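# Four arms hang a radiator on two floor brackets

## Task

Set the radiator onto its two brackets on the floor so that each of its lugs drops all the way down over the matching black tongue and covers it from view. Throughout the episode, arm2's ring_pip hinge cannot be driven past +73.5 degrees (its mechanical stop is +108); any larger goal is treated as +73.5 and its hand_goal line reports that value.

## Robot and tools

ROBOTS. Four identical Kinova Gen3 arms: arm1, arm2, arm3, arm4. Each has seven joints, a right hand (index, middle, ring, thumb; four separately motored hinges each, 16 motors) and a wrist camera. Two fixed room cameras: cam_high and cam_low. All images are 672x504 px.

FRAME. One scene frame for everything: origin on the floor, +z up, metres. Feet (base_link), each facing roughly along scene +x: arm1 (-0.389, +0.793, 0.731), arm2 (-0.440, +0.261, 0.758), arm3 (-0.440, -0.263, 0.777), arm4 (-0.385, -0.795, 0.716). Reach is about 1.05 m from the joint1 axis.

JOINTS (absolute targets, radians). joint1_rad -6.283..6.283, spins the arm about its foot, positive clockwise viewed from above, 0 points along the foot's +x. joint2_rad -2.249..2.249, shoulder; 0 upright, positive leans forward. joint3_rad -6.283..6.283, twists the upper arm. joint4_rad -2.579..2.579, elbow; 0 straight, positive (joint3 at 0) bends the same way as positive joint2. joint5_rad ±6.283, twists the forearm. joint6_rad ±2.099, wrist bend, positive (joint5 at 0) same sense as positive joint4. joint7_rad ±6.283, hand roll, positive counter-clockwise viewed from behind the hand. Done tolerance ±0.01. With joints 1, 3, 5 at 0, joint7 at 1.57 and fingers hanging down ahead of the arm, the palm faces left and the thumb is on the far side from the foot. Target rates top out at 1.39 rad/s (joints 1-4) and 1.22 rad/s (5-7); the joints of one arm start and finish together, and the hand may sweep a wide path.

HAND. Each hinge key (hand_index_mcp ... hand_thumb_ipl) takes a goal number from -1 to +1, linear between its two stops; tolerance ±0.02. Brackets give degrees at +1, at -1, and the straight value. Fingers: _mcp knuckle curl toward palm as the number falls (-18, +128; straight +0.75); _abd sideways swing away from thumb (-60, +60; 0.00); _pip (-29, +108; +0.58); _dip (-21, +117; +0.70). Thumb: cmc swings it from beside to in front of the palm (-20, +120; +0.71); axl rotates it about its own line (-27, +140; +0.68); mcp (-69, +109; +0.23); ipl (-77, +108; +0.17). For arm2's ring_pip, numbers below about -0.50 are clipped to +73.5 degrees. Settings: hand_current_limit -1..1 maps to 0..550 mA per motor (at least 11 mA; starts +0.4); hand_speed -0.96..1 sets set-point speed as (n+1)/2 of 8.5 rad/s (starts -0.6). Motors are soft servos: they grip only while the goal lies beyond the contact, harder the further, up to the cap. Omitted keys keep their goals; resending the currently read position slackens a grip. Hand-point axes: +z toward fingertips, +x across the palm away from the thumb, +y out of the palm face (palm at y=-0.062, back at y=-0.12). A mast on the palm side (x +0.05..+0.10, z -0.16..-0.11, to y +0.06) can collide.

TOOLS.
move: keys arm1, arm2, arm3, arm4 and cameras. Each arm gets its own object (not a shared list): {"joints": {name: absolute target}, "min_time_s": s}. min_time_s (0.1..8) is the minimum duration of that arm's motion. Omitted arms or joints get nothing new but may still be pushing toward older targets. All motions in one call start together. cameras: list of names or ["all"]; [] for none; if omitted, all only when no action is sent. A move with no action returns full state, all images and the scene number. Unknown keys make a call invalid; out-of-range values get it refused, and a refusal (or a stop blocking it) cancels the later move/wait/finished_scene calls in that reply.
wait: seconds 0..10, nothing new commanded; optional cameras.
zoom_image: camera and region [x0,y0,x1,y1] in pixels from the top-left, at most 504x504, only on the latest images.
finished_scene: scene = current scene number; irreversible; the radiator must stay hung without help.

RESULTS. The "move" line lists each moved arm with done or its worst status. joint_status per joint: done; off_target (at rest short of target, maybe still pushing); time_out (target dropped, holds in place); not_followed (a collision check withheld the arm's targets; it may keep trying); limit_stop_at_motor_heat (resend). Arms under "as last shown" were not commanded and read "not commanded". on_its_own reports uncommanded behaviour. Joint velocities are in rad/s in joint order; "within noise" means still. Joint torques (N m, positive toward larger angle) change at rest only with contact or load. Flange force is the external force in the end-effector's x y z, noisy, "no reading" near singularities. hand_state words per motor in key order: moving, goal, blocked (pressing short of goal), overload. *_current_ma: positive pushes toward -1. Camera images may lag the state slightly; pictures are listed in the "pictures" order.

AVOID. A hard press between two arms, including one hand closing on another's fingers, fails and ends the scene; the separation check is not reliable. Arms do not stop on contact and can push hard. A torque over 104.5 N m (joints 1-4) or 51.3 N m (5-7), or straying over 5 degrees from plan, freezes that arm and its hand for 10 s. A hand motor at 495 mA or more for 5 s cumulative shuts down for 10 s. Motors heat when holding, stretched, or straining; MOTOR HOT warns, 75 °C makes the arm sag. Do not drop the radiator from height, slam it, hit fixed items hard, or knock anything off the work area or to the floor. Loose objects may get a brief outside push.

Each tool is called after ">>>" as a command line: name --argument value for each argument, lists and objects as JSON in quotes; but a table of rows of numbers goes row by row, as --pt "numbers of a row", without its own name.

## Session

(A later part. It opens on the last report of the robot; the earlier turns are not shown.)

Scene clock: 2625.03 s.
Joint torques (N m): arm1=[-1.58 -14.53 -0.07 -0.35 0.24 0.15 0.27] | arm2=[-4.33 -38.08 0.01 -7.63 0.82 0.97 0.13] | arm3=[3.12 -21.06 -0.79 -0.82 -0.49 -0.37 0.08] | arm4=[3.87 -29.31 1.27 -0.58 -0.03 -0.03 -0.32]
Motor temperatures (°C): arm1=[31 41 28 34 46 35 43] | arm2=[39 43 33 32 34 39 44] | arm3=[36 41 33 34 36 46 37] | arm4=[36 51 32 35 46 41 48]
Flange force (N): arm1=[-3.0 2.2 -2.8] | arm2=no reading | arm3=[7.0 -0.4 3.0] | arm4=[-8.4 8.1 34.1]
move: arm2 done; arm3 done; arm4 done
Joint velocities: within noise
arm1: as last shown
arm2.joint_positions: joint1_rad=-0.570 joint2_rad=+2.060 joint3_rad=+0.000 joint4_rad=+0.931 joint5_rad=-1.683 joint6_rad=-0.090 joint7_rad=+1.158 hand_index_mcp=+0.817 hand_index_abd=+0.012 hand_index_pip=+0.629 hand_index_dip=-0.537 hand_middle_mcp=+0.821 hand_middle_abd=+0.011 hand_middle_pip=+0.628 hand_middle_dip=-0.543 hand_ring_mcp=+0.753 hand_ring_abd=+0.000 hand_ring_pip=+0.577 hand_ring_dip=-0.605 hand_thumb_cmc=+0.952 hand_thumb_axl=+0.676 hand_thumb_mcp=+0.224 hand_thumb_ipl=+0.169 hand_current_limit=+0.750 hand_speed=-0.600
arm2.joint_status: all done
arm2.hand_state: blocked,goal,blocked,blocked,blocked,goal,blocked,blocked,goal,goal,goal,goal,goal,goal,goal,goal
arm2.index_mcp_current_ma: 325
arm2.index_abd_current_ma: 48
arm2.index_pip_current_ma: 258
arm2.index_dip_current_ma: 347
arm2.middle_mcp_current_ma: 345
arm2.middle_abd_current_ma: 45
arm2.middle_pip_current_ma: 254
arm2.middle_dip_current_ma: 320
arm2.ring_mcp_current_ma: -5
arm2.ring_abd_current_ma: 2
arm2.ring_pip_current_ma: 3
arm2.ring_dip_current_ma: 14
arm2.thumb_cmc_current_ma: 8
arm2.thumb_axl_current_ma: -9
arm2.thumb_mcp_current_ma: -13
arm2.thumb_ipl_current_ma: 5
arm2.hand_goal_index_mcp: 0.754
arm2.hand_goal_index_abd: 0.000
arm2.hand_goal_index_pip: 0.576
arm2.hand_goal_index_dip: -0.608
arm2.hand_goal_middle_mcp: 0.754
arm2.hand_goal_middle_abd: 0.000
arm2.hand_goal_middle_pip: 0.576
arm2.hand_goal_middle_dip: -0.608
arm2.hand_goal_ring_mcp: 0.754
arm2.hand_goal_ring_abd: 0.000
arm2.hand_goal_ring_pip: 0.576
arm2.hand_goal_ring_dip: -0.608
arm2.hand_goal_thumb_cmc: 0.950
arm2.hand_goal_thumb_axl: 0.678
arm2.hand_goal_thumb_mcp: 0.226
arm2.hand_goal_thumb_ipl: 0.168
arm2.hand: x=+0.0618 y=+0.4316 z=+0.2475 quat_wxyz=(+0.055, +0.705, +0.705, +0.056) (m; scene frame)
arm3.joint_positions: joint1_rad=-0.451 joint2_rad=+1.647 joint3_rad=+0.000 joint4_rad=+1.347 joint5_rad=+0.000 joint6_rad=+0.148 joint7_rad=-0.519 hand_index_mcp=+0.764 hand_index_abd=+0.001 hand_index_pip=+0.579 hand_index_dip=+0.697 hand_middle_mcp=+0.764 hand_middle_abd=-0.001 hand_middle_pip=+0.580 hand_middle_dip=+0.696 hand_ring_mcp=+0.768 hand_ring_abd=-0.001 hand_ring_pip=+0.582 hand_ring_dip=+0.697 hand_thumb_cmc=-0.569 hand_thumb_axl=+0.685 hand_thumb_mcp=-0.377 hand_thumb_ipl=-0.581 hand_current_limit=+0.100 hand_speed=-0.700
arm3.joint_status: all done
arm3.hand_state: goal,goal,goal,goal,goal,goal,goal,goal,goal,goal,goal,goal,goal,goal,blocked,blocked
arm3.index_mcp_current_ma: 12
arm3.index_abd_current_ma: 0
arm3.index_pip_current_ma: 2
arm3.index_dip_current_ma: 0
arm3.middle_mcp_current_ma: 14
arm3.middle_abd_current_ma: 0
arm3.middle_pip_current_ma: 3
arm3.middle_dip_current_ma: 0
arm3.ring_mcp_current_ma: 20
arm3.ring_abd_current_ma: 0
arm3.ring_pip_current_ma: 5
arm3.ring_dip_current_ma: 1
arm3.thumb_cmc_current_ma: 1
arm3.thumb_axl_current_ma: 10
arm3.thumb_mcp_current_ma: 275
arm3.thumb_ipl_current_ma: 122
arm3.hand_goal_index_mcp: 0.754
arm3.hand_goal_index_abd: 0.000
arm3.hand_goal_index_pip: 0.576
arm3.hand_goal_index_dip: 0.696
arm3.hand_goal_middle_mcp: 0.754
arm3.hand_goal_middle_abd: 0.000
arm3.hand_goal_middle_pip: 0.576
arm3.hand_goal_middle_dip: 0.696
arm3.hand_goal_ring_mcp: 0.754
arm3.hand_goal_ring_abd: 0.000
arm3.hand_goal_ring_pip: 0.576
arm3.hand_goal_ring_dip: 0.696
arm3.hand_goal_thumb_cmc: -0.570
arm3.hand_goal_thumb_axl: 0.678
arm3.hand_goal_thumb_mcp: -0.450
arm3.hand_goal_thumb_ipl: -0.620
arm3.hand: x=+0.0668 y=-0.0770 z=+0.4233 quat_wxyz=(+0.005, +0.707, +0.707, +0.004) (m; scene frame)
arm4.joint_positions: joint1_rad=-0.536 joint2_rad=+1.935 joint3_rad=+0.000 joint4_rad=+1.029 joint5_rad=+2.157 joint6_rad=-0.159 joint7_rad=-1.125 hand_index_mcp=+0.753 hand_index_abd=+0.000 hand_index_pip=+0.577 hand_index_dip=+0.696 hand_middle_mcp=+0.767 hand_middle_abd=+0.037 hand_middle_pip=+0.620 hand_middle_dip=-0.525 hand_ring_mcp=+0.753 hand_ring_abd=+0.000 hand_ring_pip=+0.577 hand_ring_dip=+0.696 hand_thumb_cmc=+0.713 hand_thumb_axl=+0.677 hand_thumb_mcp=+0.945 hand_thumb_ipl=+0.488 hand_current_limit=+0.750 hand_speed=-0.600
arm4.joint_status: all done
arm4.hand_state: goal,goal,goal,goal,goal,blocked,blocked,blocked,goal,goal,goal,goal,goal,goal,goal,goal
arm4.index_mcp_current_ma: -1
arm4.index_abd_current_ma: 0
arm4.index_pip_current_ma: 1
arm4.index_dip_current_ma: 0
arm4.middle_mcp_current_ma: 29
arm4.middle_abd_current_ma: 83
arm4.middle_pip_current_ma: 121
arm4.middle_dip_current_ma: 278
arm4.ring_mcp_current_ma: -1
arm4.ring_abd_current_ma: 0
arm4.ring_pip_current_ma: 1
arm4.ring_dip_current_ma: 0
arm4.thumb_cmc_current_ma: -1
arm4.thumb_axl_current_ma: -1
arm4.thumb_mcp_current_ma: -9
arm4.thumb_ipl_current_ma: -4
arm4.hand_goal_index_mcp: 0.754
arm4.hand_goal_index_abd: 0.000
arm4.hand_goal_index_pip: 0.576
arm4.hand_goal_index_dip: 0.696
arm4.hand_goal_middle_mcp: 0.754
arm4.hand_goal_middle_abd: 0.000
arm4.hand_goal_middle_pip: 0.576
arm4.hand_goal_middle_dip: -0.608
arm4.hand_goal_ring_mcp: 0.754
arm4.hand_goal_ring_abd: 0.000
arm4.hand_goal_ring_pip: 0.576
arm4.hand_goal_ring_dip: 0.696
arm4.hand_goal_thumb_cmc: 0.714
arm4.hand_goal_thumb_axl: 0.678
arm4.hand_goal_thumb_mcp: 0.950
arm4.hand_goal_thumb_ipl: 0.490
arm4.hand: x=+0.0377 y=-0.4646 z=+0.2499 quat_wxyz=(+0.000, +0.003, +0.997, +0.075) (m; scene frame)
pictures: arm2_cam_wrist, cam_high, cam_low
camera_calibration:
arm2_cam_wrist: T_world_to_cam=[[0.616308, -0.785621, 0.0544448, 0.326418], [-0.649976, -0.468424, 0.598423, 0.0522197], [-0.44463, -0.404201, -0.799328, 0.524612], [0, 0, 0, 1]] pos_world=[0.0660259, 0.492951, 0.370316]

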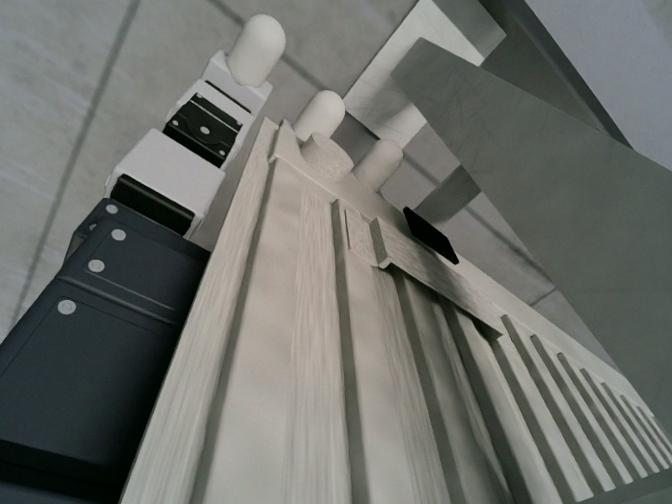

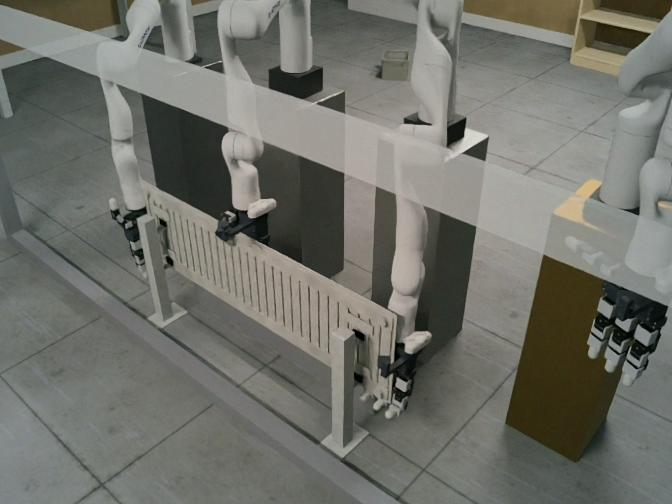

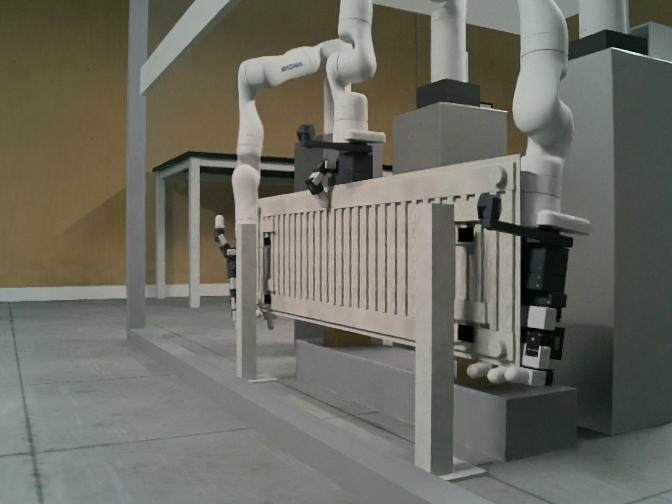

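>>> move --arm2 '{"joints":{"joint1_rad":-0.5638,"joint2_rad":2.0615,"joint3_rad":0,"joint4_rad":0.9134,"joint5_rad":-1.8461,"joint6_rad":-0.0925,"joint7_rad":1.3282},"min_time_s":2}' --arm3 '{"joints":{"joint1_rad":-0.4449,"joint2_rad":1.6490,"joint3_rad":0,"joint4_rad":1.3274,"joint5_rad":0,"joint6_rad":0.1653,"joint7_rad":-0.5129},"min_time_s":2}' --arm4 '{"joints":{"joint1_rad":-0.5329,"joint2_rad":1.9393,"joint3_rad":0,"joint4_rad":1.0099,"joint5_rad":2.2000,"joint6_rad":-0.1710,"joint7_rad":-1.1606},"min_time_s":2}' --cameras '["cam_low","cam_high","arm2_cam_wrist"]'

>>> zoom_image --camera "arm2_cam_wrist" --region '[370, 190, 530, 350]'

>>> zoom_image --camera "cam_low" --region '[440, 200, 560, 360]'

>>> zoom_image --camera "cam_low" --region '[230, 200, 310, 310]'

Scene clock: 2668.37 s.
Joint torques (N m): arm1=[-1.53 -14.5 -0.04 -0.3 0.19 0.11 0.21] | arm2=[-3.82 -36.44 0.47 -6.3 0.76 0.95 0.09] | arm3=[5.91 -26.73 3.86 -8.19 0.26 -4.19 0.52] | arm4=[4.48 -33.85 1.37 -4.73 -0.48 1.46 -0.42]
Motor temperatures (°C): arm1=[31 41 28 34 46 35 43] | arm2=[39 44 33 32 34 39 44] | arm3=[36 42 33 34 36 46 37] | arm4=[36 52 32 35 46 41 48]
Flange force (N): arm1=[-2.8 2.4 -2.9] | arm2=no reading | arm3=[7.7 -14.2 -2.0] | arm4=[-3.1 5.7 32.6]
move: arm2 done; arm3 done; arm4 done
Joint velocities: within noise
arm1: as last shown
arm2.joint_positions: joint1_rad=-0.564 joint2_rad=+2.062 joint3_rad=+0.000 joint4_rad=+0.913 joint5_rad=-1.846 joint6_rad=-0.092 joint7_rad=+1.328 hand_index_mcp=+0.817 hand_index_abd=+0.011 hand_index_pip=+0.630 hand_index_dip=-0.537 hand_middle_mcp=+0.820 hand_middle_abd=+0.010 hand_middle_pip=+0.629 hand_middle_dip=-0.542 hand_ring_mcp=+0.753 hand_ring_abd=+0.000 hand_ring_pip=+0.577 hand_ring_dip=-0.605 hand_thumb_cmc=+0.952 hand_thumb_axl=+0.676 hand_thumb_mcp=+0.224 hand_thumb_ipl=+0.169 hand_current_limit=+0.750 hand_speed=-0.600
arm2.joint_status: all done
arm2.hand_state: blocked,goal,blocked,blocked,blocked,goal,blocked,blocked,goal,goal,goal,goal,goal,goal,goal,goal
arm2.index_mcp_current_ma: 325
arm2.index_abd_current_ma: 43
arm2.index_pip_current_ma: 259
arm2.index_dip_current_ma: 347
arm2.middle_mcp_current_ma: 341
arm2.middle_abd_current_ma: 39
arm2.middle_pip_current_ma: 255
arm2.middle_dip_current_ma: 322
arm2.ring_mcp_current_ma: -5
arm2.ring_abd_current_ma: 2
arm2.ring_pip_current_ma: 3
arm2.ring_dip_current_ma: 14
arm2.thumb_cmc_current_ma: 8
arm2.thumb_axl_current_ma: -9
arm2.thumb_mcp_current_ma: -13
arm2.thumb_ipl_current_ma: 5
arm2.hand_goal_index_mcp: 0.754
arm2.hand_goal_index_abd: 0.000
arm2.hand_goal_index_pip: 0.576
arm2.hand_goal_index_dip: -0.608
arm2.hand_goal_middle_mcp: 0.754
arm2.hand_goal_middle_abd: 0.000
arm2.hand_goal_middle_pip: 0.576
arm2.hand_goal_middle_dip: -0.608
arm2.hand_goal_ring_mcp: 0.754
arm2.hand_goal_ring_abd: 0.000
arm2.hand_goal_ring_pip: 0.576
arm2.hand_goal_ring_dip: -0.608
arm2.hand_goal_thumb_cmc: 0.950
arm2.hand_goal_thumb_axl: 0.678
arm2.hand_goal_thumb_mcp: 0.226
arm2.hand_goal_thumb_ipl: 0.168
arm2.hand: x=+0.0667 y=+0.4316 z=+0.2475 quat_wxyz=(+0.055, +0.705, +0.705, +0.056) (m; scene frame)
arm3.joint_positions: joint1_rad=-0.445 joint2_rad=+1.649 joint3_rad=+0.000 joint4_rad=+1.327 joint5_rad=+0.000 joint6_rad=+0.165 joint7_rad=-0.513 hand_index_mcp=+0.777 hand_index_abd=+0.002 hand_index_pip=+0.579 hand_index_dip=+0.697 hand_middle_mcp=+0.772 hand_middle_abd=-0.001 hand_middle_pip=+0.579 hand_middle_dip=+0.696 hand_ring_mcp=+0.770 hand_ring_abd=-0.002 hand_ring_pip=+0.582 hand_ring_dip=+0.697 hand_thumb_cmc=-0.569 hand_thumb_axl=+0.685 hand_thumb_mcp=-0.381 hand_thumb_ipl=-0.581 hand_current_limit=+0.100 hand_speed=-0.700
arm3.joint_status: all done
arm3.hand_state: blocked,goal,goal,goal,goal,goal,goal,goal,goal,goal,goal,goal,goal,goal,blocked,blocked
arm3.index_mcp_current_ma: 41
arm3.index_abd_current_ma: 1
arm3.index_pip_current_ma: 2
arm3.index_dip_current_ma: 0
arm3.middle_mcp_current_ma: 29
arm3.middle_abd_current_ma: -1
arm3.middle_pip_current_ma: 2
arm3.middle_dip_current_ma: 0
arm3.ring_mcp_current_ma: 24
arm3.ring_abd_current_ma: -1
arm3.ring_pip_current_ma: 6
arm3.ring_dip_current_ma: 1
arm3.thumb_cmc_current_ma: 1
arm3.thumb_axl_current_ma: 9
arm3.thumb_mcp_current_ma: 254
arm3.thumb_ipl_current_ma: 122
arm3.hand_goal_index_mcp: 0.754
arm3.hand_goal_index_abd: 0.000
arm3.hand_goal_index_pip: 0.576
arm3.hand_goal_index_dip: 0.696
arm3.hand_goal_middle_mcp: 0.754
arm3.hand_goal_middle_abd: 0.000
arm3.hand_goal_middle_pip: 0.576
arm3.hand_goal_middle_dip: 0.696
arm3.hand_goal_ring_mcp: 0.754
arm3.hand_goal_ring_abd: 0.000
arm3.hand_goal_ring_pip: 0.576
arm3.hand_goal_ring_dip: 0.696
arm3.hand_goal_thumb_cmc: -0.570
arm3.hand_goal_thumb_axl: 0.678
arm3.hand_goal_thumb_mcp: -0.450
arm3.hand_goal_thumb_ipl: -0.620
arm3.hand: x=+0.0727 y=-0.0767 z=+0.4234 quat_wxyz=(+0.005, +0.707, +0.707, +0.004) (m; scene frame)
arm4.joint_positions: joint1_rad=-0.533 joint2_rad=+1.939 joint3_rad=+0.000 joint4_rad=+1.010 joint5_rad=+2.200 joint6_rad=-0.171 joint7_rad=-1.161 hand_index_mcp=+0.753 hand_index_abd=+0.000 hand_index_pip=+0.577 hand_index_dip=+0.696 hand_middle_mcp=+0.782 hand_middle_abd=+0.000 hand_middle_pip=+0.620 hand_middle_dip=-0.525 hand_ring_mcp=+0.753 hand_ring_abd=+0.000 hand_ring_pip=+0.577 hand_ring_dip=+0.696 hand_thumb_cmc=+0.713 hand_thumb_axl=+0.677 hand_thumb_mcp=+0.945 hand_thumb_ipl=+0.488 hand_current_limit=+0.750 hand_speed=-0.600
arm4.joint_status: all done
arm4.hand_state: goal,goal,goal,goal,blocked,goal,blocked,blocked,goal,goal,goal,goal,goal,goal,goal,goal
arm4.index_mcp_current_ma: -1
arm4.index_abd_current_ma: 0
arm4.index_pip_current_ma: 1
arm4.index_dip_current_ma: 0
arm4.middle_mcp_current_ma: 75
arm4.middle_abd_current_ma: 0
arm4.middle_pip_current_ma: 121
arm4.middle_dip_current_ma: 278
arm4.ring_mcp_current_ma: -1
arm4.ring_abd_current_ma: 0
arm4.ring_pip_current_ma: 1
arm4.ring_dip_current_ma: 0
arm4.thumb_cmc_current_ma: -1
arm4.thumb_axl_current_ma: -1
arm4.thumb_mcp_current_ma: -9
arm4.thumb_ipl_current_ma: -4
arm4.hand_goal_index_mcp: 0.754
arm4.hand_goal_index_abd: 0.000
arm4.hand_goal_index_pip: 0.576
arm4.hand_goal_index_dip: 0.696
arm4.hand_goal_middle_mcp: 0.754
arm4.hand_goal_middle_abd: 0.000
arm4.hand_goal_middle_pip: 0.576
arm4.hand_goal_middle_dip: -0.608
arm4.hand_goal_ring_mcp: 0.754
arm4.hand_goal_ring_abd: 0.000
arm4.hand_goal_ring_pip: 0.576
arm4.hand_goal_ring_dip: 0.696
arm4.hand_goal_thumb_cmc: 0.714
arm4.hand_goal_thumb_axl: 0.678
arm4.hand_goal_thumb_mcp: 0.950
arm4.hand_goal_thumb_ipl: 0.490
arm4.hand: x=+0.0413 y=-0.4622 z=+0.2499 quat_wxyz=(+0.000, +0.000, +0.997, +0.078) (m; scene frame)
pictures: arm2_cam_wrist, cam_high, cam_low
camera_calibration:
arm2_cam_wrist: T_world_to_cam=[[0.616348, -0.785592, 0.0544075, 0.323412], [-0.649937, -0.468473, 0.598426, 0.0555365], [-0.44463, -0.404201, -0.799328, 0.526876], [0, 0, 0, 1]] pos_world=[0.0710259, 0.493051, 0.370316]

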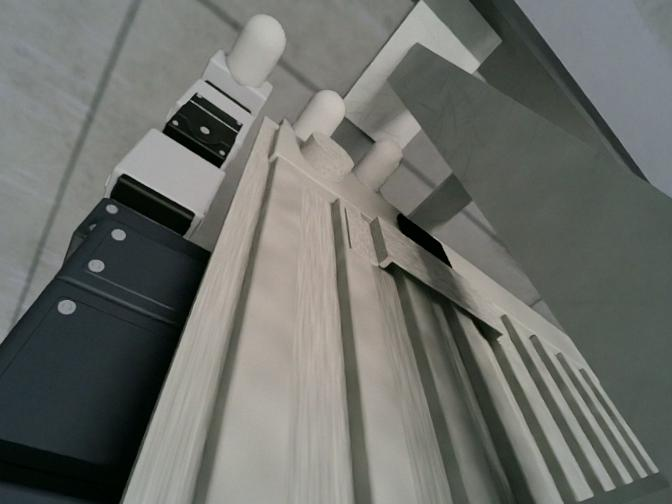

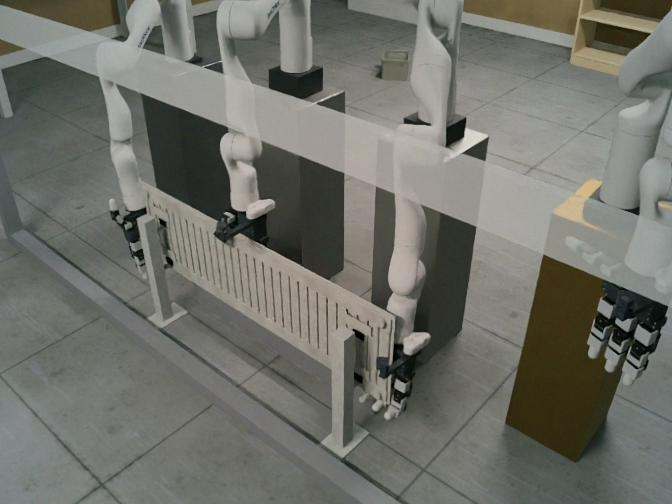

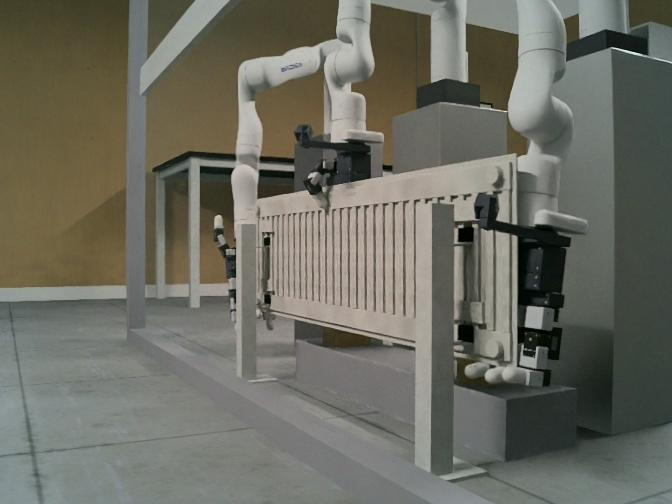

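Scaled by 3.150.

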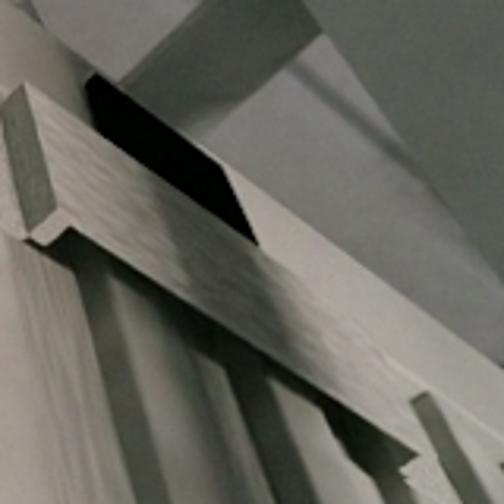

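Scaled by 3.150.

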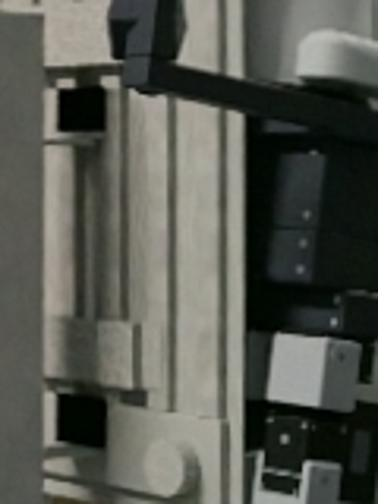

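Scaled by 4.582.

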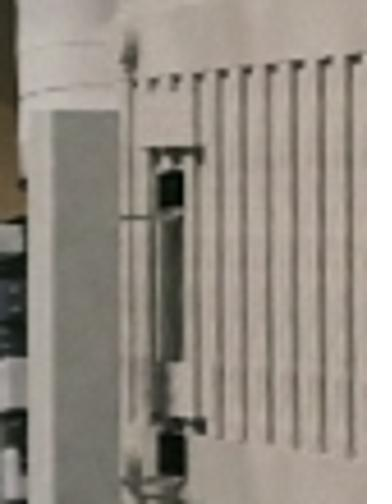

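>>> move --arm2 '{"joints":{"joint1_rad":-0.5578,"joint2_rad":2.0608,"joint3_rad":0,"joint4_rad":0.9193,"joint5_rad":-1.7884,"joint6_rad":-0.0903,"joint7_rad":1.2761},"min_time_s":1.5}' --arm3 '{"joints":{"joint1_rad":-0.4391,"joint2_rad":1.6485,"joint3_rad":0,"joint4_rad":1.3322,"joint5_rad":0,"joint6_rad":0.1610,"joint7_rad":-0.5187},"min_time_s":1.5}' --arm4 '{"joints":{"joint1_rad":-0.5271,"joint2_rad":1.9387,"joint3_rad":0,"joint4_rad":1.0152,"joint5_rad":2.1798,"joint6_rad":-0.1692,"joint7_rad":-1.1344},"min_time_s":1.5}' --cameras '["cam_low","arm2_cam_wrist"]'

>>> zoom_image --camera "arm2_cam_wrist" --region '[370, 190, 530, 350]'

>>> zoom_image --camera "cam_low" --region '[440, 200, 560, 360]'

Scene clock: 2733.67 s.
Joint torques (N m): arm1=[-1.57 -14.52 0.02 -0.22 0.24 0.11 0.27] | arm2=[-3.24 -36.5 1.15 -6.36 0.75 0.41 0.14] | arm3=[8.93 -26.79 6.16 -6.67 -0.95 -3.18 -0.97] | arm4=[5.11 -34.47 2.06 -4.67 -0.38 1.73 -0.47]
Motor temperatures (°C): arm1=[31 41 28 34 46 35 43] | arm2=[39 44 33 32 34 39 44] | arm3=[36 44 33 35 36 47 37] | arm4=[36 52 32 35 46 41 48]
Flange force (N): arm1=[-2.6 2.6 -2.8] | arm2=no reading | arm3=[11.5 -13.9 1.9] | arm4=[-2.9 6.7 34.7]
move: arm2 done; arm3 done; arm4 done
Joint velocities: within noise
arm1: as last shown
arm2.joint_positions: joint1_rad=-0.558 joint2_rad=+2.061 joint3_rad=+0.000 joint4_rad=+0.919 joint5_rad=-1.788 joint6_rad=-0.090 joint7_rad=+1.276 hand_index_mcp=+0.817 hand_index_abd=+0.007 hand_index_pip=+0.630 hand_index_dip=-0.537 hand_middle_mcp=+0.820 hand_middle_abd=+0.006 hand_middle_pip=+0.629 hand_middle_dip=-0.542 hand_ring_mcp=+0.753 hand_ring_abd=+0.000 hand_ring_pip=+0.577 hand_ring_dip=-0.605 hand_thumb_cmc=+0.952 hand_thumb_axl=+0.676 hand_thumb_mcp=+0.224 hand_thumb_ipl=+0.169 hand_current_limit=+0.750 hand_speed=-0.600
arm2.joint_status: all done
arm2.hand_state: blocked,goal,blocked,blocked,blocked,goal,blocked,blocked,goal,goal,goal,goal,goal,goal,goal,goal
arm2.index_mcp_current_ma: 325
arm2.index_abd_current_ma: 28
arm2.index_pip_current_ma: 259
arm2.index_dip_current_ma: 347
arm2.middle_mcp_current_ma: 341
arm2.middle_abd_current_ma: 24
arm2.middle_pip_current_ma: 255
arm2.middle_dip_current_ma: 322
arm2.ring_mcp_current_ma: -5
arm2.ring_abd_current_ma: 2
arm2.ring_pip_current_ma: 3
arm2.ring_dip_current_ma: 14
arm2.thumb_cmc_current_ma: 8
arm2.thumb_axl_current_ma: -9
arm2.thumb_mcp_current_ma: -13
arm2.thumb_ipl_current_ma: 5
arm2.hand_goal_index_mcp: 0.754
arm2.hand_goal_index_abd: 0.000
arm2.hand_goal_index_pip: 0.576
arm2.hand_goal_index_dip: -0.608
arm2.hand_goal_middle_mcp: 0.754
arm2.hand_goal_middle_abd: 0.000
arm2.hand_goal_middle_pip: 0.576
arm2.hand_goal_middle_dip: -0.608
arm2.hand_goal_ring_mcp: 0.754
arm2.hand_goal_ring_abd: 0.000
arm2.hand_goal_ring_pip: 0.576
arm2.hand_goal_ring_dip: -0.608
arm2.hand_goal_thumb_cmc: 0.950
arm2.hand_goal_thumb_axl: 0.678
arm2.hand_goal_thumb_mcp: 0.226
arm2.hand_goal_thumb_ipl: 0.168
arm2.hand: x=+0.0666 y=+0.4286 z=+0.2475 quat_wxyz=(+0.055, +0.705, +0.705, +0.056) (m; scene frame)
arm3.joint_positions: joint1_rad=-0.439 joint2_rad=+1.649 joint3_rad=+0.000 joint4_rad=+1.332 joint5_rad=+0.000 joint6_rad=+0.161 joint7_rad=-0.519 hand_index_mcp=+0.768 hand_index_abd=+0.002 hand_index_pip=+0.579 hand_index_dip=+0.697 hand_middle_mcp=+0.776 hand_middle_abd=-0.001 hand_middle_pip=+0.579 hand_middle_dip=+0.696 hand_ring_mcp=+0.779 hand_ring_abd=-0.001 hand_ring_pip=+0.578 hand_ring_dip=+0.697 hand_thumb_cmc=-0.569 hand_thumb_axl=+0.684 hand_thumb_mcp=-0.381 hand_thumb_ipl=-0.581 hand_current_limit=+0.100 hand_speed=-0.700
arm3.joint_status: all done
arm3.hand_state: goal,goal,goal,goal,blocked,goal,goal,goal,blocked,goal,goal,goal,goal,goal,blocked,blocked
arm3.index_mcp_current_ma: 20
arm3.index_abd_current_ma: 1
arm3.index_pip_current_ma: 2
arm3.index_dip_current_ma: 0
arm3.middle_mcp_current_ma: 39
arm3.middle_abd_current_ma: -1
arm3.middle_pip_current_ma: 2
arm3.middle_dip_current_ma: 0
arm3.ring_mcp_current_ma: 45
arm3.ring_abd_current_ma: 0
arm3.ring_pip_current_ma: 2
arm3.ring_dip_current_ma: 1
arm3.thumb_cmc_current_ma: 1
arm3.thumb_axl_current_ma: 7
arm3.thumb_mcp_current_ma: 254
arm3.thumb_ipl_current_ma: 122
arm3.hand_goal_index_mcp: 0.754
arm3.hand_goal_index_abd: 0.000
arm3.hand_goal_index_pip: 0.576
arm3.hand_goal_index_dip: 0.696
arm3.hand_goal_middle_mcp: 0.754
arm3.hand_goal_middle_abd: 0.000
arm3.hand_goal_middle_pip: 0.576
arm3.hand_goal_middle_dip: 0.696
arm3.hand_goal_ring_mcp: 0.754
arm3.hand_goal_ring_abd: 0.000
arm3.hand_goal_ring_pip: 0.576
arm3.hand_goal_ring_dip: 0.696
arm3.hand_goal_thumb_cmc: -0.570
arm3.hand_goal_thumb_axl: 0.678
arm3.hand_goal_thumb_mcp: -0.450
arm3.hand_goal_thumb_ipl: -0.620
arm3.hand: x=+0.0725 y=-0.0808 z=+0.4234 quat_wxyz=(+0.005, +0.711, +0.703, +0.004) (m; scene frame)
arm4.joint_positions: joint1_rad=-0.527 joint2_rad=+1.939 joint3_rad=+0.000 joint4_rad=+1.015 joint5_rad=+2.180 joint6_rad=-0.169 joint7_rad=-1.134 hand_index_mcp=+0.753 hand_index_abd=+0.000 hand_index_pip=+0.577 hand_index_dip=+0.696 hand_middle_mcp=+0.782 hand_middle_abd=+0.001 hand_middle_pip=+0.620 hand_middle_dip=-0.525 hand_ring_mcp=+0.753 hand_ring_abd=+0.000 hand_ring_pip=+0.577 hand_ring_dip=+0.696 hand_thumb_cmc=+0.713 hand_thumb_axl=+0.677 hand_thumb_mcp=+0.945 hand_thumb_ipl=+0.488 hand_current_limit=+0.750 hand_speed=-0.600
arm4.joint_status: all done
arm4.hand_state: goal,goal,goal,goal,blocked,goal,blocked,blocked,goal,goal,goal,goal,goal,goal,goal,goal
arm4.index_mcp_current_ma: -1
arm4.index_abd_current_ma: 0
arm4.index_pip_current_ma: 1
arm4.index_dip_current_ma: 0
arm4.middle_mcp_current_ma: 75
arm4.middle_abd_current_ma: 0
arm4.middle_pip_current_ma: 121
arm4.middle_dip_current_ma: 278
arm4.ring_mcp_current_ma: -1
arm4.ring_abd_current_ma: 0
arm4.ring_pip_current_ma: 1
arm4.ring_dip_current_ma: 0
arm4.thumb_cmc_current_ma: -1
arm4.thumb_axl_current_ma: -1
arm4.thumb_mcp_current_ma: -9
arm4.thumb_ipl_current_ma: -4
arm4.hand_goal_index_mcp: 0.754
arm4.hand_goal_index_abd: 0.000
arm4.hand_goal_index_pip: 0.576
arm4.hand_goal_index_dip: 0.696
arm4.hand_goal_middle_mcp: 0.754
arm4.hand_goal_middle_abd: 0.000
arm4.hand_goal_middle_pip: 0.576
arm4.hand_goal_middle_dip: -0.608
arm4.hand_goal_ring_mcp: 0.754
arm4.hand_goal_ring_abd: 0.000
arm4.hand_goal_ring_pip: 0.576
arm4.hand_goal_ring_dip: 0.696
arm4.hand_goal_thumb_cmc: 0.714
arm4.hand_goal_thumb_axl: 0.678
arm4.hand_goal_thumb_mcp: 0.950
arm4.hand_goal_thumb_ipl: 0.490
arm4.hand: x=+0.0413 y=-0.4653 z=+0.2498 quat_wxyz=(+0.000, +0.000, +0.997, +0.078) (m; scene frame)
pictures: arm2_cam_wrist, cam_low
camera_calibration:
arm2_cam_wrist: T_world_to_cam=[[0.61628, -0.785646, 0.0543955, 0.321136], [-0.649947, -0.468398, 0.598475, 0.0539001], [-0.444711, -0.404183, -0.799293, 0.525518], [0, 0, 0, 1]] pos_world=[0.0708259, 0.489951, 0.370316]

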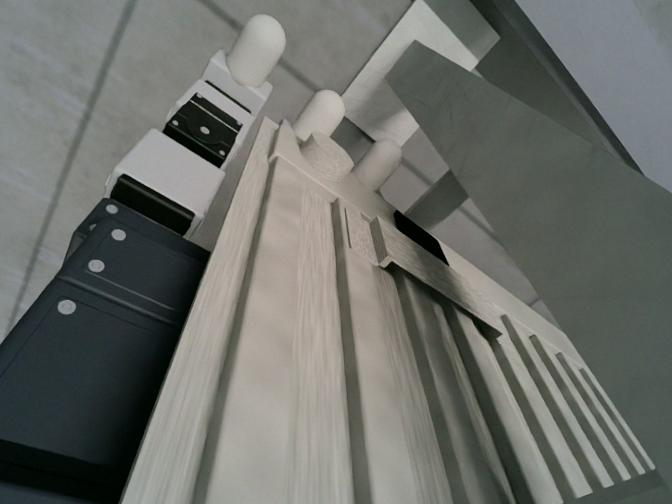

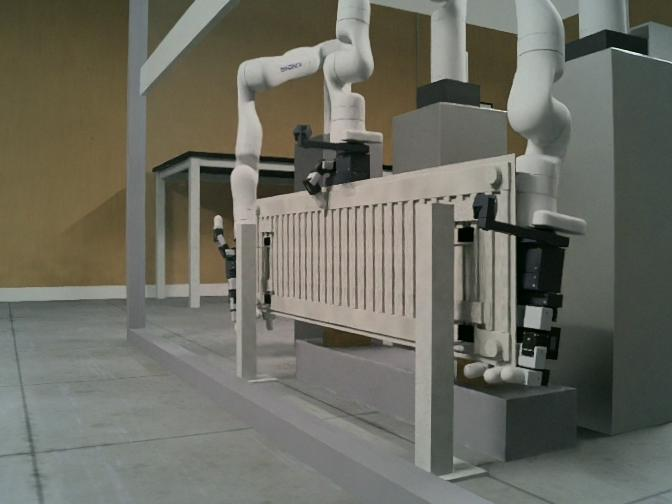

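Scaled by 3.150.

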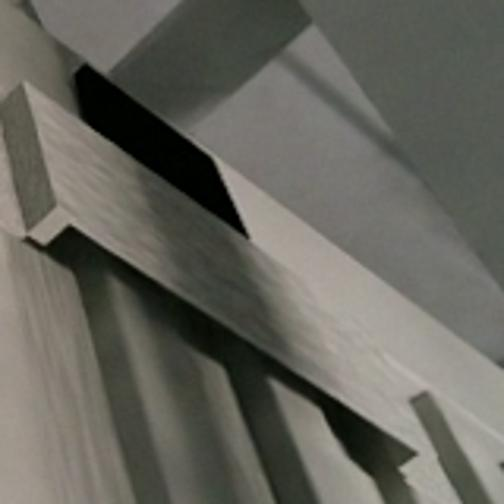

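Scaled by 3.150.

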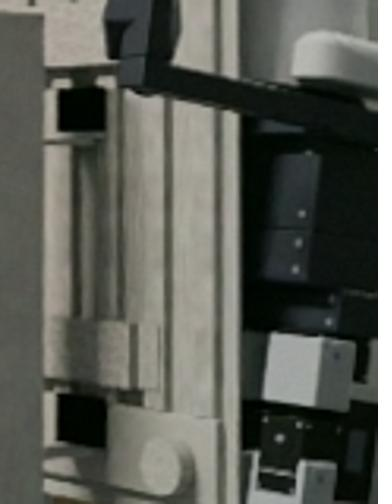

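>>> move --arm2 '{"joints":{"joint1_rad":-0.5573,"joint2_rad":2.1047,"joint3_rad":0,"joint4_rad":0.8454,"joint5_rad":-2.0804,"joint6_rad":-0.1009,"joint7_rad":1.5700},"min_time_s":2.5}' --arm3 '{"joints":{"joint1_rad":-0.4391,"joint2_rad":1.6834,"joint3_rad":0,"joint4_rad":1.2928,"joint5_rad":0,"joint6_rad":0.1655,"joint7_rad":-0.5071},"min_time_s":2.5}' --arm4 '{"joints":{"joint1_rad":-0.5272,"joint2_rad":1.9851,"joint3_rad":0,"joint4_rad":0.9440,"joint5_rad":2.2893,"joint6_rad":-0.1845,"joint7_rad":-1.2457},"min_time_s":2.5}' --cameras '["cam_low","arm2_cam_wrist"]'

>>> zoom_image --camera "arm2_cam_wrist" --region '[370, 190, 530, 350]'

>>> zoom_image --camera "cam_low" --region '[440, 200, 560, 360]'

>>> zoom_image --camera "cam_low" --region '[230, 200, 310, 310]'

Scene clock: 2794.70 s.
Joint torques (N m): arm1=[-1.48 -14.6 0.03 -0.34 0.23 0.12 0.21] | arm2=[-3.66 -33.01 0.28 -6.58 0.65 1.78 0.06] | arm3=[5.98 -33.48 4.97 -7.73 0.61 -3.33 0.77] | arm4=[3.62 -29.5 0.72 -4.1 -0.38 1.34 -0.35]
Motor temperatures (°C): arm1=[31 41 28 34 46 35 43] | arm2=[39 45 32 32 34 39 44] | arm3=[36 46 33 35 36 47 38] | arm4=[36 54 32 35 46 41 48]
Flange force (N): arm1=[-2.8 2.2 -2.6] | arm2=no reading | arm3=[9.1 -13.1 15.3] | arm4=[-3.8 5.6 24.6]
move: arm2 done; arm3 done; arm4 done
Joint velocities: within noise
arm1: as last shown
arm2.joint_positions: joint1_rad=-0.557 joint2_rad=+2.105 joint3_rad=+0.000 joint4_rad=+0.845 joint5_rad=-2.080 joint6_rad=-0.101 joint7_rad=+1.570 hand_index_mcp=+0.817 hand_index_abd=+0.008 hand_index_pip=+0.630 hand_index_dip=-0.537 hand_middle_mcp=+0.820 hand_middle_abd=+0.008 hand_middle_pip=+0.629 hand_middle_dip=-0.542 hand_ring_mcp=+0.753 hand_ring_abd=+0.000 hand_ring_pip=+0.577 hand_ring_dip=-0.605 hand_thumb_cmc=+0.952 hand_thumb_axl=+0.676 hand_thumb_mcp=+0.224 hand_thumb_ipl=+0.169 hand_current_limit=+0.750 hand_speed=-0.600
arm2.joint_status: all done
arm2.hand_state: blocked,goal,blocked,blocked,blocked,goal,blocked,blocked,goal,goal,goal,goal,goal,goal,goal,goal
arm2.index_mcp_current_ma: 325
arm2.index_abd_current_ma: 33
arm2.index_pip_current_ma: 261
arm2.index_dip_current_ma: 347
arm2.middle_mcp_current_ma: 341
arm2.middle_abd_current_ma: 31
arm2.middle_pip_current_ma: 255
arm2.middle_dip_current_ma: 322
arm2.ring_mcp_current_ma: -5
arm2.ring_abd_current_ma: 2
arm2.ring_pip_current_ma: 3
arm2.ring_dip_current_ma: 14
arm2.thumb_cmc_current_ma: 8
arm2.thumb_axl_current_ma: -9
arm2.thumb_mcp_current_ma: -13
arm2.thumb_ipl_current_ma: 5
arm2.hand_goal_index_mcp: 0.754
arm2.hand_goal_index_abd: 0.000
arm2.hand_goal_index_pip: 0.576
arm2.hand_goal_index_dip: -0.608
arm2.hand_goal_middle_mcp: 0.754
arm2.hand_goal_middle_abd: 0.000
arm2.hand_goal_middle_pip: 0.576
arm2.hand_goal_middle_dip: -0.608
arm2.hand_goal_ring_mcp: 0.754
arm2.hand_goal_ring_abd: 0.000
arm2.hand_goal_ring_pip: 0.576
arm2.hand_goal_ring_dip: -0.608
arm2.hand_goal_thumb_cmc: 0.950
arm2.hand_goal_thumb_axl: 0.678
arm2.hand_goal_thumb_mcp: 0.226
arm2.hand_goal_thumb_ipl: 0.168
arm2.hand: x=+0.0668 y=+0.4287 z=+0.2330 quat_wxyz=(+0.055, +0.705, +0.705, +0.056) (m; scene frame)
arm3.joint_positions: joint1_rad=-0.439 joint2_rad=+1.683 joint3_rad=+0.000 joint4_rad=+1.293 joint5_rad=+0.000 joint6_rad=+0.166 joint7_rad=-0.507 hand_index_mcp=+0.777 hand_index_abd=+0.000 hand_index_pip=+0.579 hand_index_dip=+0.697 hand_middle_mcp=+0.774 hand_middle_abd=+0.001 hand_middle_pip=+0.579 hand_middle_dip=+0.696 hand_ring_mcp=+0.772 hand_ring_abd=+0.000 hand_ring_pip=+0.578 hand_ring_dip=+0.697 hand_thumb_cmc=-0.569 hand_thumb_axl=+0.684 hand_thumb_mcp=-0.381 hand_thumb_ipl=-0.581 hand_current_limit=+0.100 hand_speed=-0.700
arm3.joint_status: all done
arm3.hand_state: blocked,goal,goal,goal,goal,goal,goal,goal,goal,goal,goal,goal,goal,goal,blocked,blocked
arm3.index_mcp_current_ma: 41
arm3.index_abd_current_ma: 0
arm3.index_pip_current_ma: 2
arm3.index_dip_current_ma: 0
arm3.middle_mcp_current_ma: 33
arm3.middle_abd_current_ma: 0
arm3.middle_pip_current_ma: 2
arm3.middle_dip_current_ma: 0
arm3.ring_mcp_current_ma: 28
arm3.ring_abd_current_ma: 0
arm3.ring_pip_current_ma: 2
arm3.ring_dip_current_ma: 1
arm3.thumb_cmc_current_ma: 1
arm3.thumb_axl_current_ma: 7
arm3.thumb_mcp_current_ma: 253
arm3.thumb_ipl_current_ma: 122
arm3.hand_goal_index_mcp: 0.754
arm3.hand_goal_index_abd: 0.000
arm3.hand_goal_index_pip: 0.576
arm3.hand_goal_index_dip: 0.696
arm3.hand_goal_middle_mcp: 0.754
arm3.hand_goal_middle_abd: 0.000
arm3.hand_goal_middle_pip: 0.576
arm3.hand_goal_middle_dip: 0.696
arm3.hand_goal_ring_mcp: 0.754
arm3.hand_goal_ring_abd: 0.000
arm3.hand_goal_ring_pip: 0.576
arm3.hand_goal_ring_dip: 0.696
arm3.hand_goal_thumb_cmc: -0.570
arm3.hand_goal_thumb_axl: 0.678
arm3.hand_goal_thumb_mcp: -0.450
arm3.hand_goal_thumb_ipl: -0.620
arm3.hand: x=+0.0730 y=-0.0798 z=+0.4090 quat_wxyz=(+0.005, +0.707, +0.707, +0.004) (m; scene frame)
arm4.joint_positions: joint1_rad=-0.527 joint2_rad=+1.985 joint3_rad=+0.000 joint4_rad=+0.944 joint5_rad=+2.289 joint6_rad=-0.184 joint7_rad=-1.246 hand_index_mcp=+0.753 hand_index_abd=+0.000 hand_index_pip=+0.577 hand_index_dip=+0.696 hand_middle_mcp=+0.782 hand_middle_abd=-0.003 hand_middle_pip=+0.621 hand_middle_dip=-0.525 hand_ring_mcp=+0.753 hand_ring_abd=+0.000 hand_ring_pip=+0.577 hand_ring_dip=+0.696 hand_thumb_cmc=+0.713 hand_thumb_axl=+0.677 hand_thumb_mcp=+0.945 hand_thumb_ipl=+0.488 hand_current_limit=+0.750 hand_speed=-0.600
arm4.joint_status: all done
arm4.hand_state: goal,goal,goal,goal,blocked,goal,blocked,blocked,goal,goal,goal,goal,goal,goal,goal,goal
arm4.index_mcp_current_ma: -1
arm4.index_abd_current_ma: 0
arm4.index_pip_current_ma: 1
arm4.index_dip_current_ma: 0
arm4.middle_mcp_current_ma: 73
arm4.middle_abd_current_ma: -4
arm4.middle_pip_current_ma: 127
arm4.middle_dip_current_ma: 278
arm4.ring_mcp_current_ma: -1
arm4.ring_abd_current_ma: 0
arm4.ring_pip_current_ma: 1
arm4.ring_dip_current_ma: 0
arm4.thumb_cmc_current_ma: -1
arm4.thumb_axl_current_ma: -1
arm4.thumb_mcp_current_ma: -9
arm4.thumb_ipl_current_ma: -4
arm4.hand_goal_index_mcp: 0.754
arm4.hand_goal_index_abd: 0.000
arm4.hand_goal_index_pip: 0.576
arm4.hand_goal_index_dip: 0.696
arm4.hand_goal_middle_mcp: 0.754
arm4.hand_goal_middle_abd: 0.000
arm4.hand_goal_middle_pip: 0.576
arm4.hand_goal_middle_dip: -0.608
arm4.hand_goal_ring_mcp: 0.754
arm4.hand_goal_ring_abd: 0.000
arm4.hand_goal_ring_pip: 0.576
arm4.hand_goal_ring_dip: 0.696
arm4.hand_goal_thumb_cmc: 0.714
arm4.hand_goal_thumb_axl: 0.678
arm4.hand_goal_thumb_mcp: 0.950
arm4.hand_goal_thumb_ipl: 0.490
arm4.hand: x=+0.0412 y=-0.4652 z=+0.2334 quat_wxyz=(+0.000, +0.000, +0.997, +0.078) (m; scene frame)
pictures: arm2_cam_wrist, cam_low
camera_calibration:
arm2_cam_wrist: T_world_to_cam=[[0.616321, -0.785618, 0.0543381, 0.321962], [-0.649951, -0.468501, 0.59839, 0.0628828], [-0.444648, -0.404117, -0.799361, 0.514085], [0, 0, 0, 1]] pos_world=[0.0710259, 0.490151, 0.355816]

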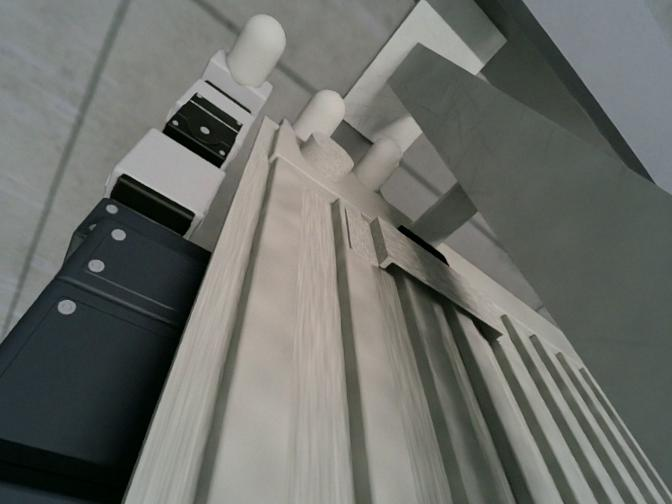

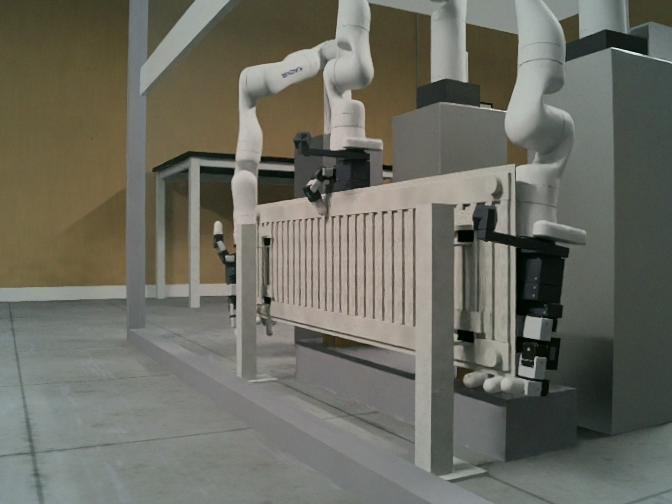

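Scaled by 3.150.

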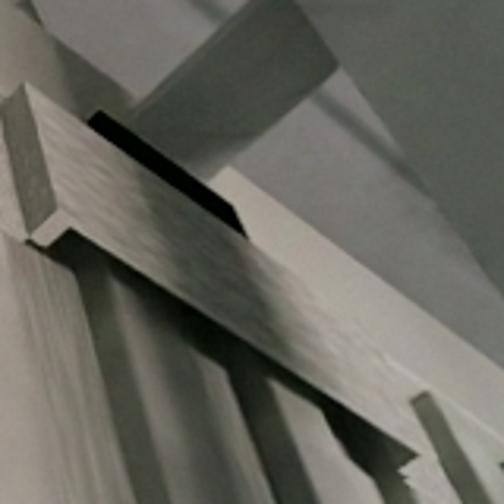

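Scaled by 3.150.

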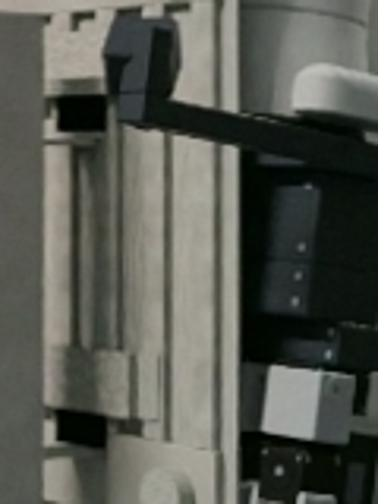

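Scaled by 4.582.

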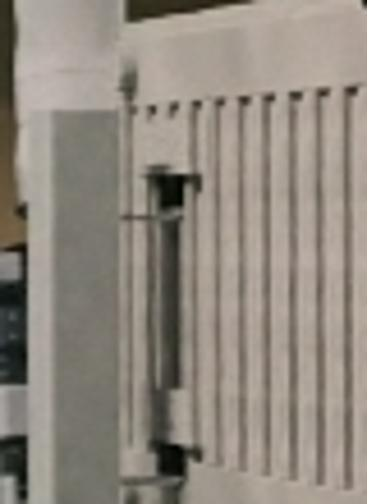

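>>> move --arm2 '{"joints":{"joint1_rad":-0.5570,"joint2_rad":2.1432,"joint3_rad":0,"joint4_rad":0.7789,"joint5_rad":-2.2893,"joint6_rad":-0.1171,"joint7_rad":1.7804},"min_time_s":2.5}' --arm3 '{"joints":{"joint1_rad":-0.4391,"joint2_rad":1.7128,"joint3_rad":0,"joint4_rad":1.2583,"joint5_rad":0,"joint6_rad":0.1706,"joint7_rad":-0.5071},"min_time_s":2.5}' --arm4 '{"joints":{"joint1_rad":-0.5272,"joint2_rad":2.0203,"joint3_rad":0,"joint4_rad":0.8881,"joint5_rad":2.3669,"joint6_rad":-0.1987,"joint7_rad":-1.3247},"min_time_s":2.5}' --cameras '["cam_low","arm2_cam_wrist"]'

>>> zoom_image --camera "arm2_cam_wrist" --region '[370, 190, 530, 350]'

>>> zoom_image --camera "cam_low" --region '[440, 200, 560, 360]'

>>> zoom_image --camera "cam_low" --region '[230, 200, 310, 310]'

Scene clock: 2805.53 s.
Joint torques (N m): arm1=[-1.54 -14.53 -0.03 -0.22 0.25 0.02 0.24] | arm2=[-3.85 -33.18 0.25 -6.74 0.6 2.11 0.07] | arm3=[6.33 -33.43 5.42 -9.23 0.73 -4.23 0.82] | arm4=[3.86 -30.03 0.8 -4.51 -0.38 1.48 -0.36]
Motor temperatures (°C): arm1=[31 41 28 34 46 35 43] | arm2=[39 45 32 32 34 39 44] | arm3=[36 46 33 35 36 47 38] | arm4=[36 54 32 35 46 41 48]
Flange force (N): arm1=[-2.4 2.7 -3.0] | arm2=no reading | arm3=[8.8 -15.7 11.2] | arm4=[-3.2 5.6 26.2]
move: arm2 done; arm3 done; arm4 done
Joint velocities: within noise
arm1: as last shown
arm2.joint_positions: joint1_rad=-0.557 joint2_rad=+2.143 joint3_rad=+0.000 joint4_rad=+0.779 joint5_rad=-2.289 joint6_rad=-0.117 joint7_rad=+1.780 hand_index_mcp=+0.817 hand_index_abd=+0.008 hand_index_pip=+0.630 hand_index_dip=-0.537 hand_middle_mcp=+0.820 hand_middle_abd=+0.008 hand_middle_pip=+0.629 hand_middle_dip=-0.542 hand_ring_mcp=+0.753 hand_ring_abd=+0.000 hand_ring_pip=+0.577 hand_ring_dip=-0.605 hand_thumb_cmc=+0.952 hand_thumb_axl=+0.676 hand_thumb_mcp=+0.224 hand_thumb_ipl=+0.169 hand_current_limit=+0.750 hand_speed=-0.600
arm2.joint_status: all done
arm2.hand_state: blocked,goal,blocked,blocked,blocked,goal,blocked,blocked,goal,goal,goal,goal,goal,goal,goal,goal
arm2.index_mcp_current_ma: 325
arm2.index_abd_current_ma: 33
arm2.index_pip_current_ma: 261
arm2.index_dip_current_ma: 347
arm2.middle_mcp_current_ma: 341
arm2.middle_abd_current_ma: 30
arm2.middle_pip_current_ma: 255
arm2.middle_dip_current_ma: 322
arm2.ring_mcp_current_ma: -5
arm2.ring_abd_current_ma: 2
arm2.ring_pip_current_ma: 3
arm2.ring_dip_current_ma: 14
arm2.thumb_cmc_current_ma: 8
arm2.thumb_axl_current_ma: -9
arm2.thumb_mcp_current_ma: -13
arm2.thumb_ipl_current_ma: 5
arm2.hand_goal_index_mcp: 0.754
arm2.hand_goal_index_abd: 0.000
arm2.hand_goal_index_pip: 0.576
arm2.hand_goal_index_dip: -0.608
arm2.hand_goal_middle_mcp: 0.754
arm2.hand_goal_middle_abd: 0.000
arm2.hand_goal_middle_pip: 0.576
arm2.hand_goal_middle_dip: -0.608
arm2.hand_goal_ring_mcp: 0.754
arm2.hand_goal_ring_abd: 0.000
arm2.hand_goal_ring_pip: 0.576
arm2.hand_goal_ring_dip: -0.608
arm2.hand_goal_thumb_cmc: 0.950
arm2.hand_goal_thumb_axl: 0.678
arm2.hand_goal_thumb_mcp: 0.226
arm2.hand_goal_thumb_ipl: 0.168
arm2.hand: x=+0.0669 y=+0.4288 z=+0.2211 quat_wxyz=(+0.055, +0.705, +0.705, +0.056) (m; scene frame)
arm3.joint_positions: joint1_rad=-0.439 joint2_rad=+1.713 joint3_rad=+0.000 joint4_rad=+1.258 joint5_rad=+0.000 joint6_rad=+0.171 joint7_rad=-0.507 hand_index_mcp=+0.777 hand_index_abd=+0.000 hand_index_pip=+0.579 hand_index_dip=+0.697 hand_middle_mcp=+0.773 hand_middle_abd=+0.001 hand_middle_pip=+0.579 hand_middle_dip=+0.696 hand_ring_mcp=+0.771 hand_ring_abd=+0.000 hand_ring_pip=+0.579 hand_ring_dip=+0.697 hand_thumb_cmc=-0.569 hand_thumb_axl=+0.684 hand_thumb_mcp=-0.381 hand_thumb_ipl=-0.581 hand_current_limit=+0.100 hand_speed=-0.700
arm3.joint_status: all done
arm3.hand_state: blocked,goal,goal,goal,goal,goal,goal,goal,goal,goal,goal,goal,goal,goal,blocked,blocked
arm3.index_mcp_current_ma: 41
arm3.index_abd_current_ma: 0
arm3.index_pip_current_ma: 2
arm3.index_dip_current_ma: 0
arm3.middle_mcp_current_ma: 32
arm3.middle_abd_current_ma: 0
arm3.middle_pip_current_ma: 2
arm3.middle_dip_current_ma: 0
arm3.ring_mcp_current_ma: 27
arm3.ring_abd_current_ma: 0
arm3.ring_pip_current_ma: 2
arm3.ring_dip_current_ma: 1
arm3.thumb_cmc_current_ma: 1
arm3.thumb_axl_current_ma: 7
arm3.thumb_mcp_current_ma: 253
arm3.thumb_ipl_current_ma: 122
arm3.hand_goal_index_mcp: 0.754
arm3.hand_goal_index_abd: 0.000
arm3.hand_goal_index_pip: 0.576
arm3.hand_goal_index_dip: 0.696
arm3.hand_goal_middle_mcp: 0.754
arm3.hand_goal_middle_abd: 0.000
arm3.hand_goal_middle_pip: 0.576
arm3.hand_goal_middle_dip: 0.696
arm3.hand_goal_ring_mcp: 0.754
arm3.hand_goal_ring_abd: 0.000
arm3.hand_goal_ring_pip: 0.576
arm3.hand_goal_ring_dip: 0.696
arm3.hand_goal_thumb_cmc: -0.570
arm3.hand_goal_thumb_axl: 0.678
arm3.hand_goal_thumb_mcp: -0.450
arm3.hand_goal_thumb_ipl: -0.620
arm3.hand: x=+0.0731 y=-0.0798 z=+0.3970 quat_wxyz=(+0.005, +0.707, +0.707, +0.004) (m; scene frame)
arm4.joint_positions: joint1_rad=-0.527 joint2_rad=+2.020 joint3_rad=+0.000 joint4_rad=+0.888 joint5_rad=+2.367 joint6_rad=-0.199 joint7_rad=-1.325 hand_index_mcp=+0.753 hand_index_abd=+0.000 hand_index_pip=+0.577 hand_index_dip=+0.696 hand_middle_mcp=+0.782 hand_middle_abd=-0.003 hand_middle_pip=+0.621 hand_middle_dip=-0.525 hand_ring_mcp=+0.753 hand_ring_abd=+0.000 hand_ring_pip=+0.577 hand_ring_dip=+0.696 hand_thumb_cmc=+0.713 hand_thumb_axl=+0.677 hand_thumb_mcp=+0.945 hand_thumb_ipl=+0.488 hand_current_limit=+0.750 hand_speed=-0.600
arm4.joint_status: all done
arm4.hand_state: goal,goal,goal,goal,blocked,goal,blocked,blocked,goal,goal,goal,goal,goal,goal,goal,goal
arm4.index_mcp_current_ma: -1
arm4.index_abd_current_ma: 0
arm4.index_pip_current_ma: 1
arm4.index_dip_current_ma: 0
arm4.middle_mcp_current_ma: 72
arm4.middle_abd_current_ma: -3
arm4.middle_pip_current_ma: 127
arm4.middle_dip_current_ma: 278
arm4.ring_mcp_current_ma: -1
arm4.ring_abd_current_ma: 0
arm4.ring_pip_current_ma: 1
arm4.ring_dip_current_ma: 0
arm4.thumb_cmc_current_ma: -1
arm4.thumb_axl_current_ma: -1
arm4.thumb_mcp_current_ma: -9
arm4.thumb_ipl_current_ma: -4
arm4.hand_goal_index_mcp: 0.754
arm4.hand_goal_index_abd: 0.000
arm4.hand_goal_index_pip: 0.576
arm4.hand_goal_index_dip: 0.696
arm4.hand_goal_middle_mcp: 0.754
arm4.hand_goal_middle_abd: 0.000
arm4.hand_goal_middle_pip: 0.576
arm4.hand_goal_middle_dip: -0.608
arm4.hand_goal_ring_mcp: 0.754
arm4.hand_goal_ring_abd: 0.000
arm4.hand_goal_ring_pip: 0.576
arm4.hand_goal_ring_dip: 0.696
arm4.hand_goal_thumb_cmc: 0.714
arm4.hand_goal_thumb_axl: 0.678
arm4.hand_goal_thumb_mcp: 0.950
arm4.hand_goal_thumb_ipl: 0.490
arm4.hand: x=+0.0412 y=-0.4652 z=+0.2213 quat_wxyz=(+0.000, +0.000, +0.997, +0.078) (m; scene frame)
pictures: arm2_cam_wrist, cam_low
camera_calibration:
arm2_cam_wrist: T_world_to_cam=[[0.616254, -0.785662, 0.0544671, 0.322608], [-0.650093, -0.468441, 0.598282, 0.0701334], [-0.444533, -0.404103, -0.799432, 0.504667], [0, 0, 0, 1]] pos_world=[0.071126, 0.490251, 0.343916]

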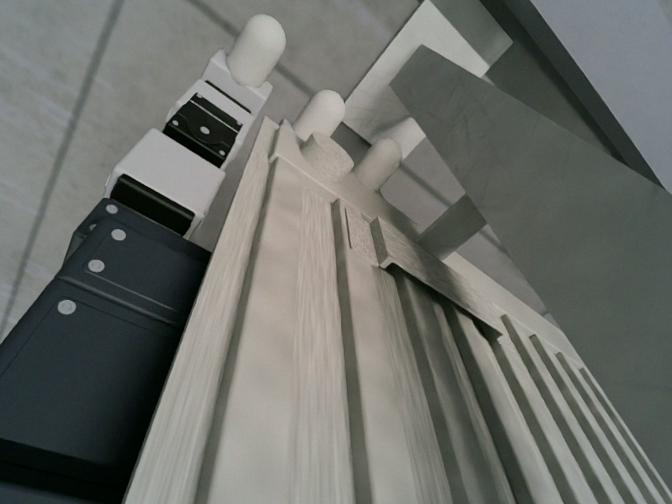

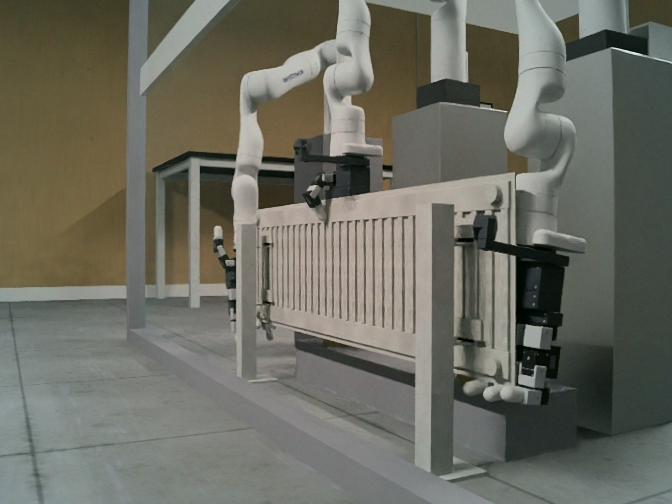

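Scaled by 3.150.

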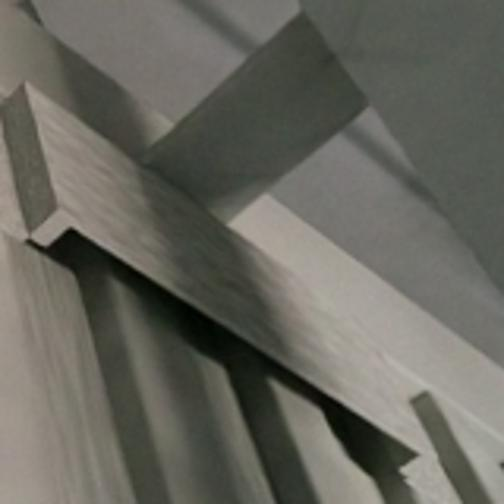

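Scaled by 3.150.

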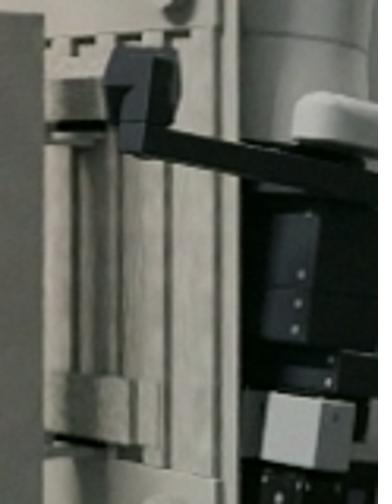

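Scaled by 4.582.

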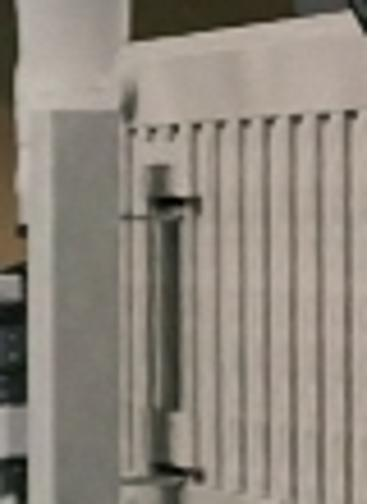

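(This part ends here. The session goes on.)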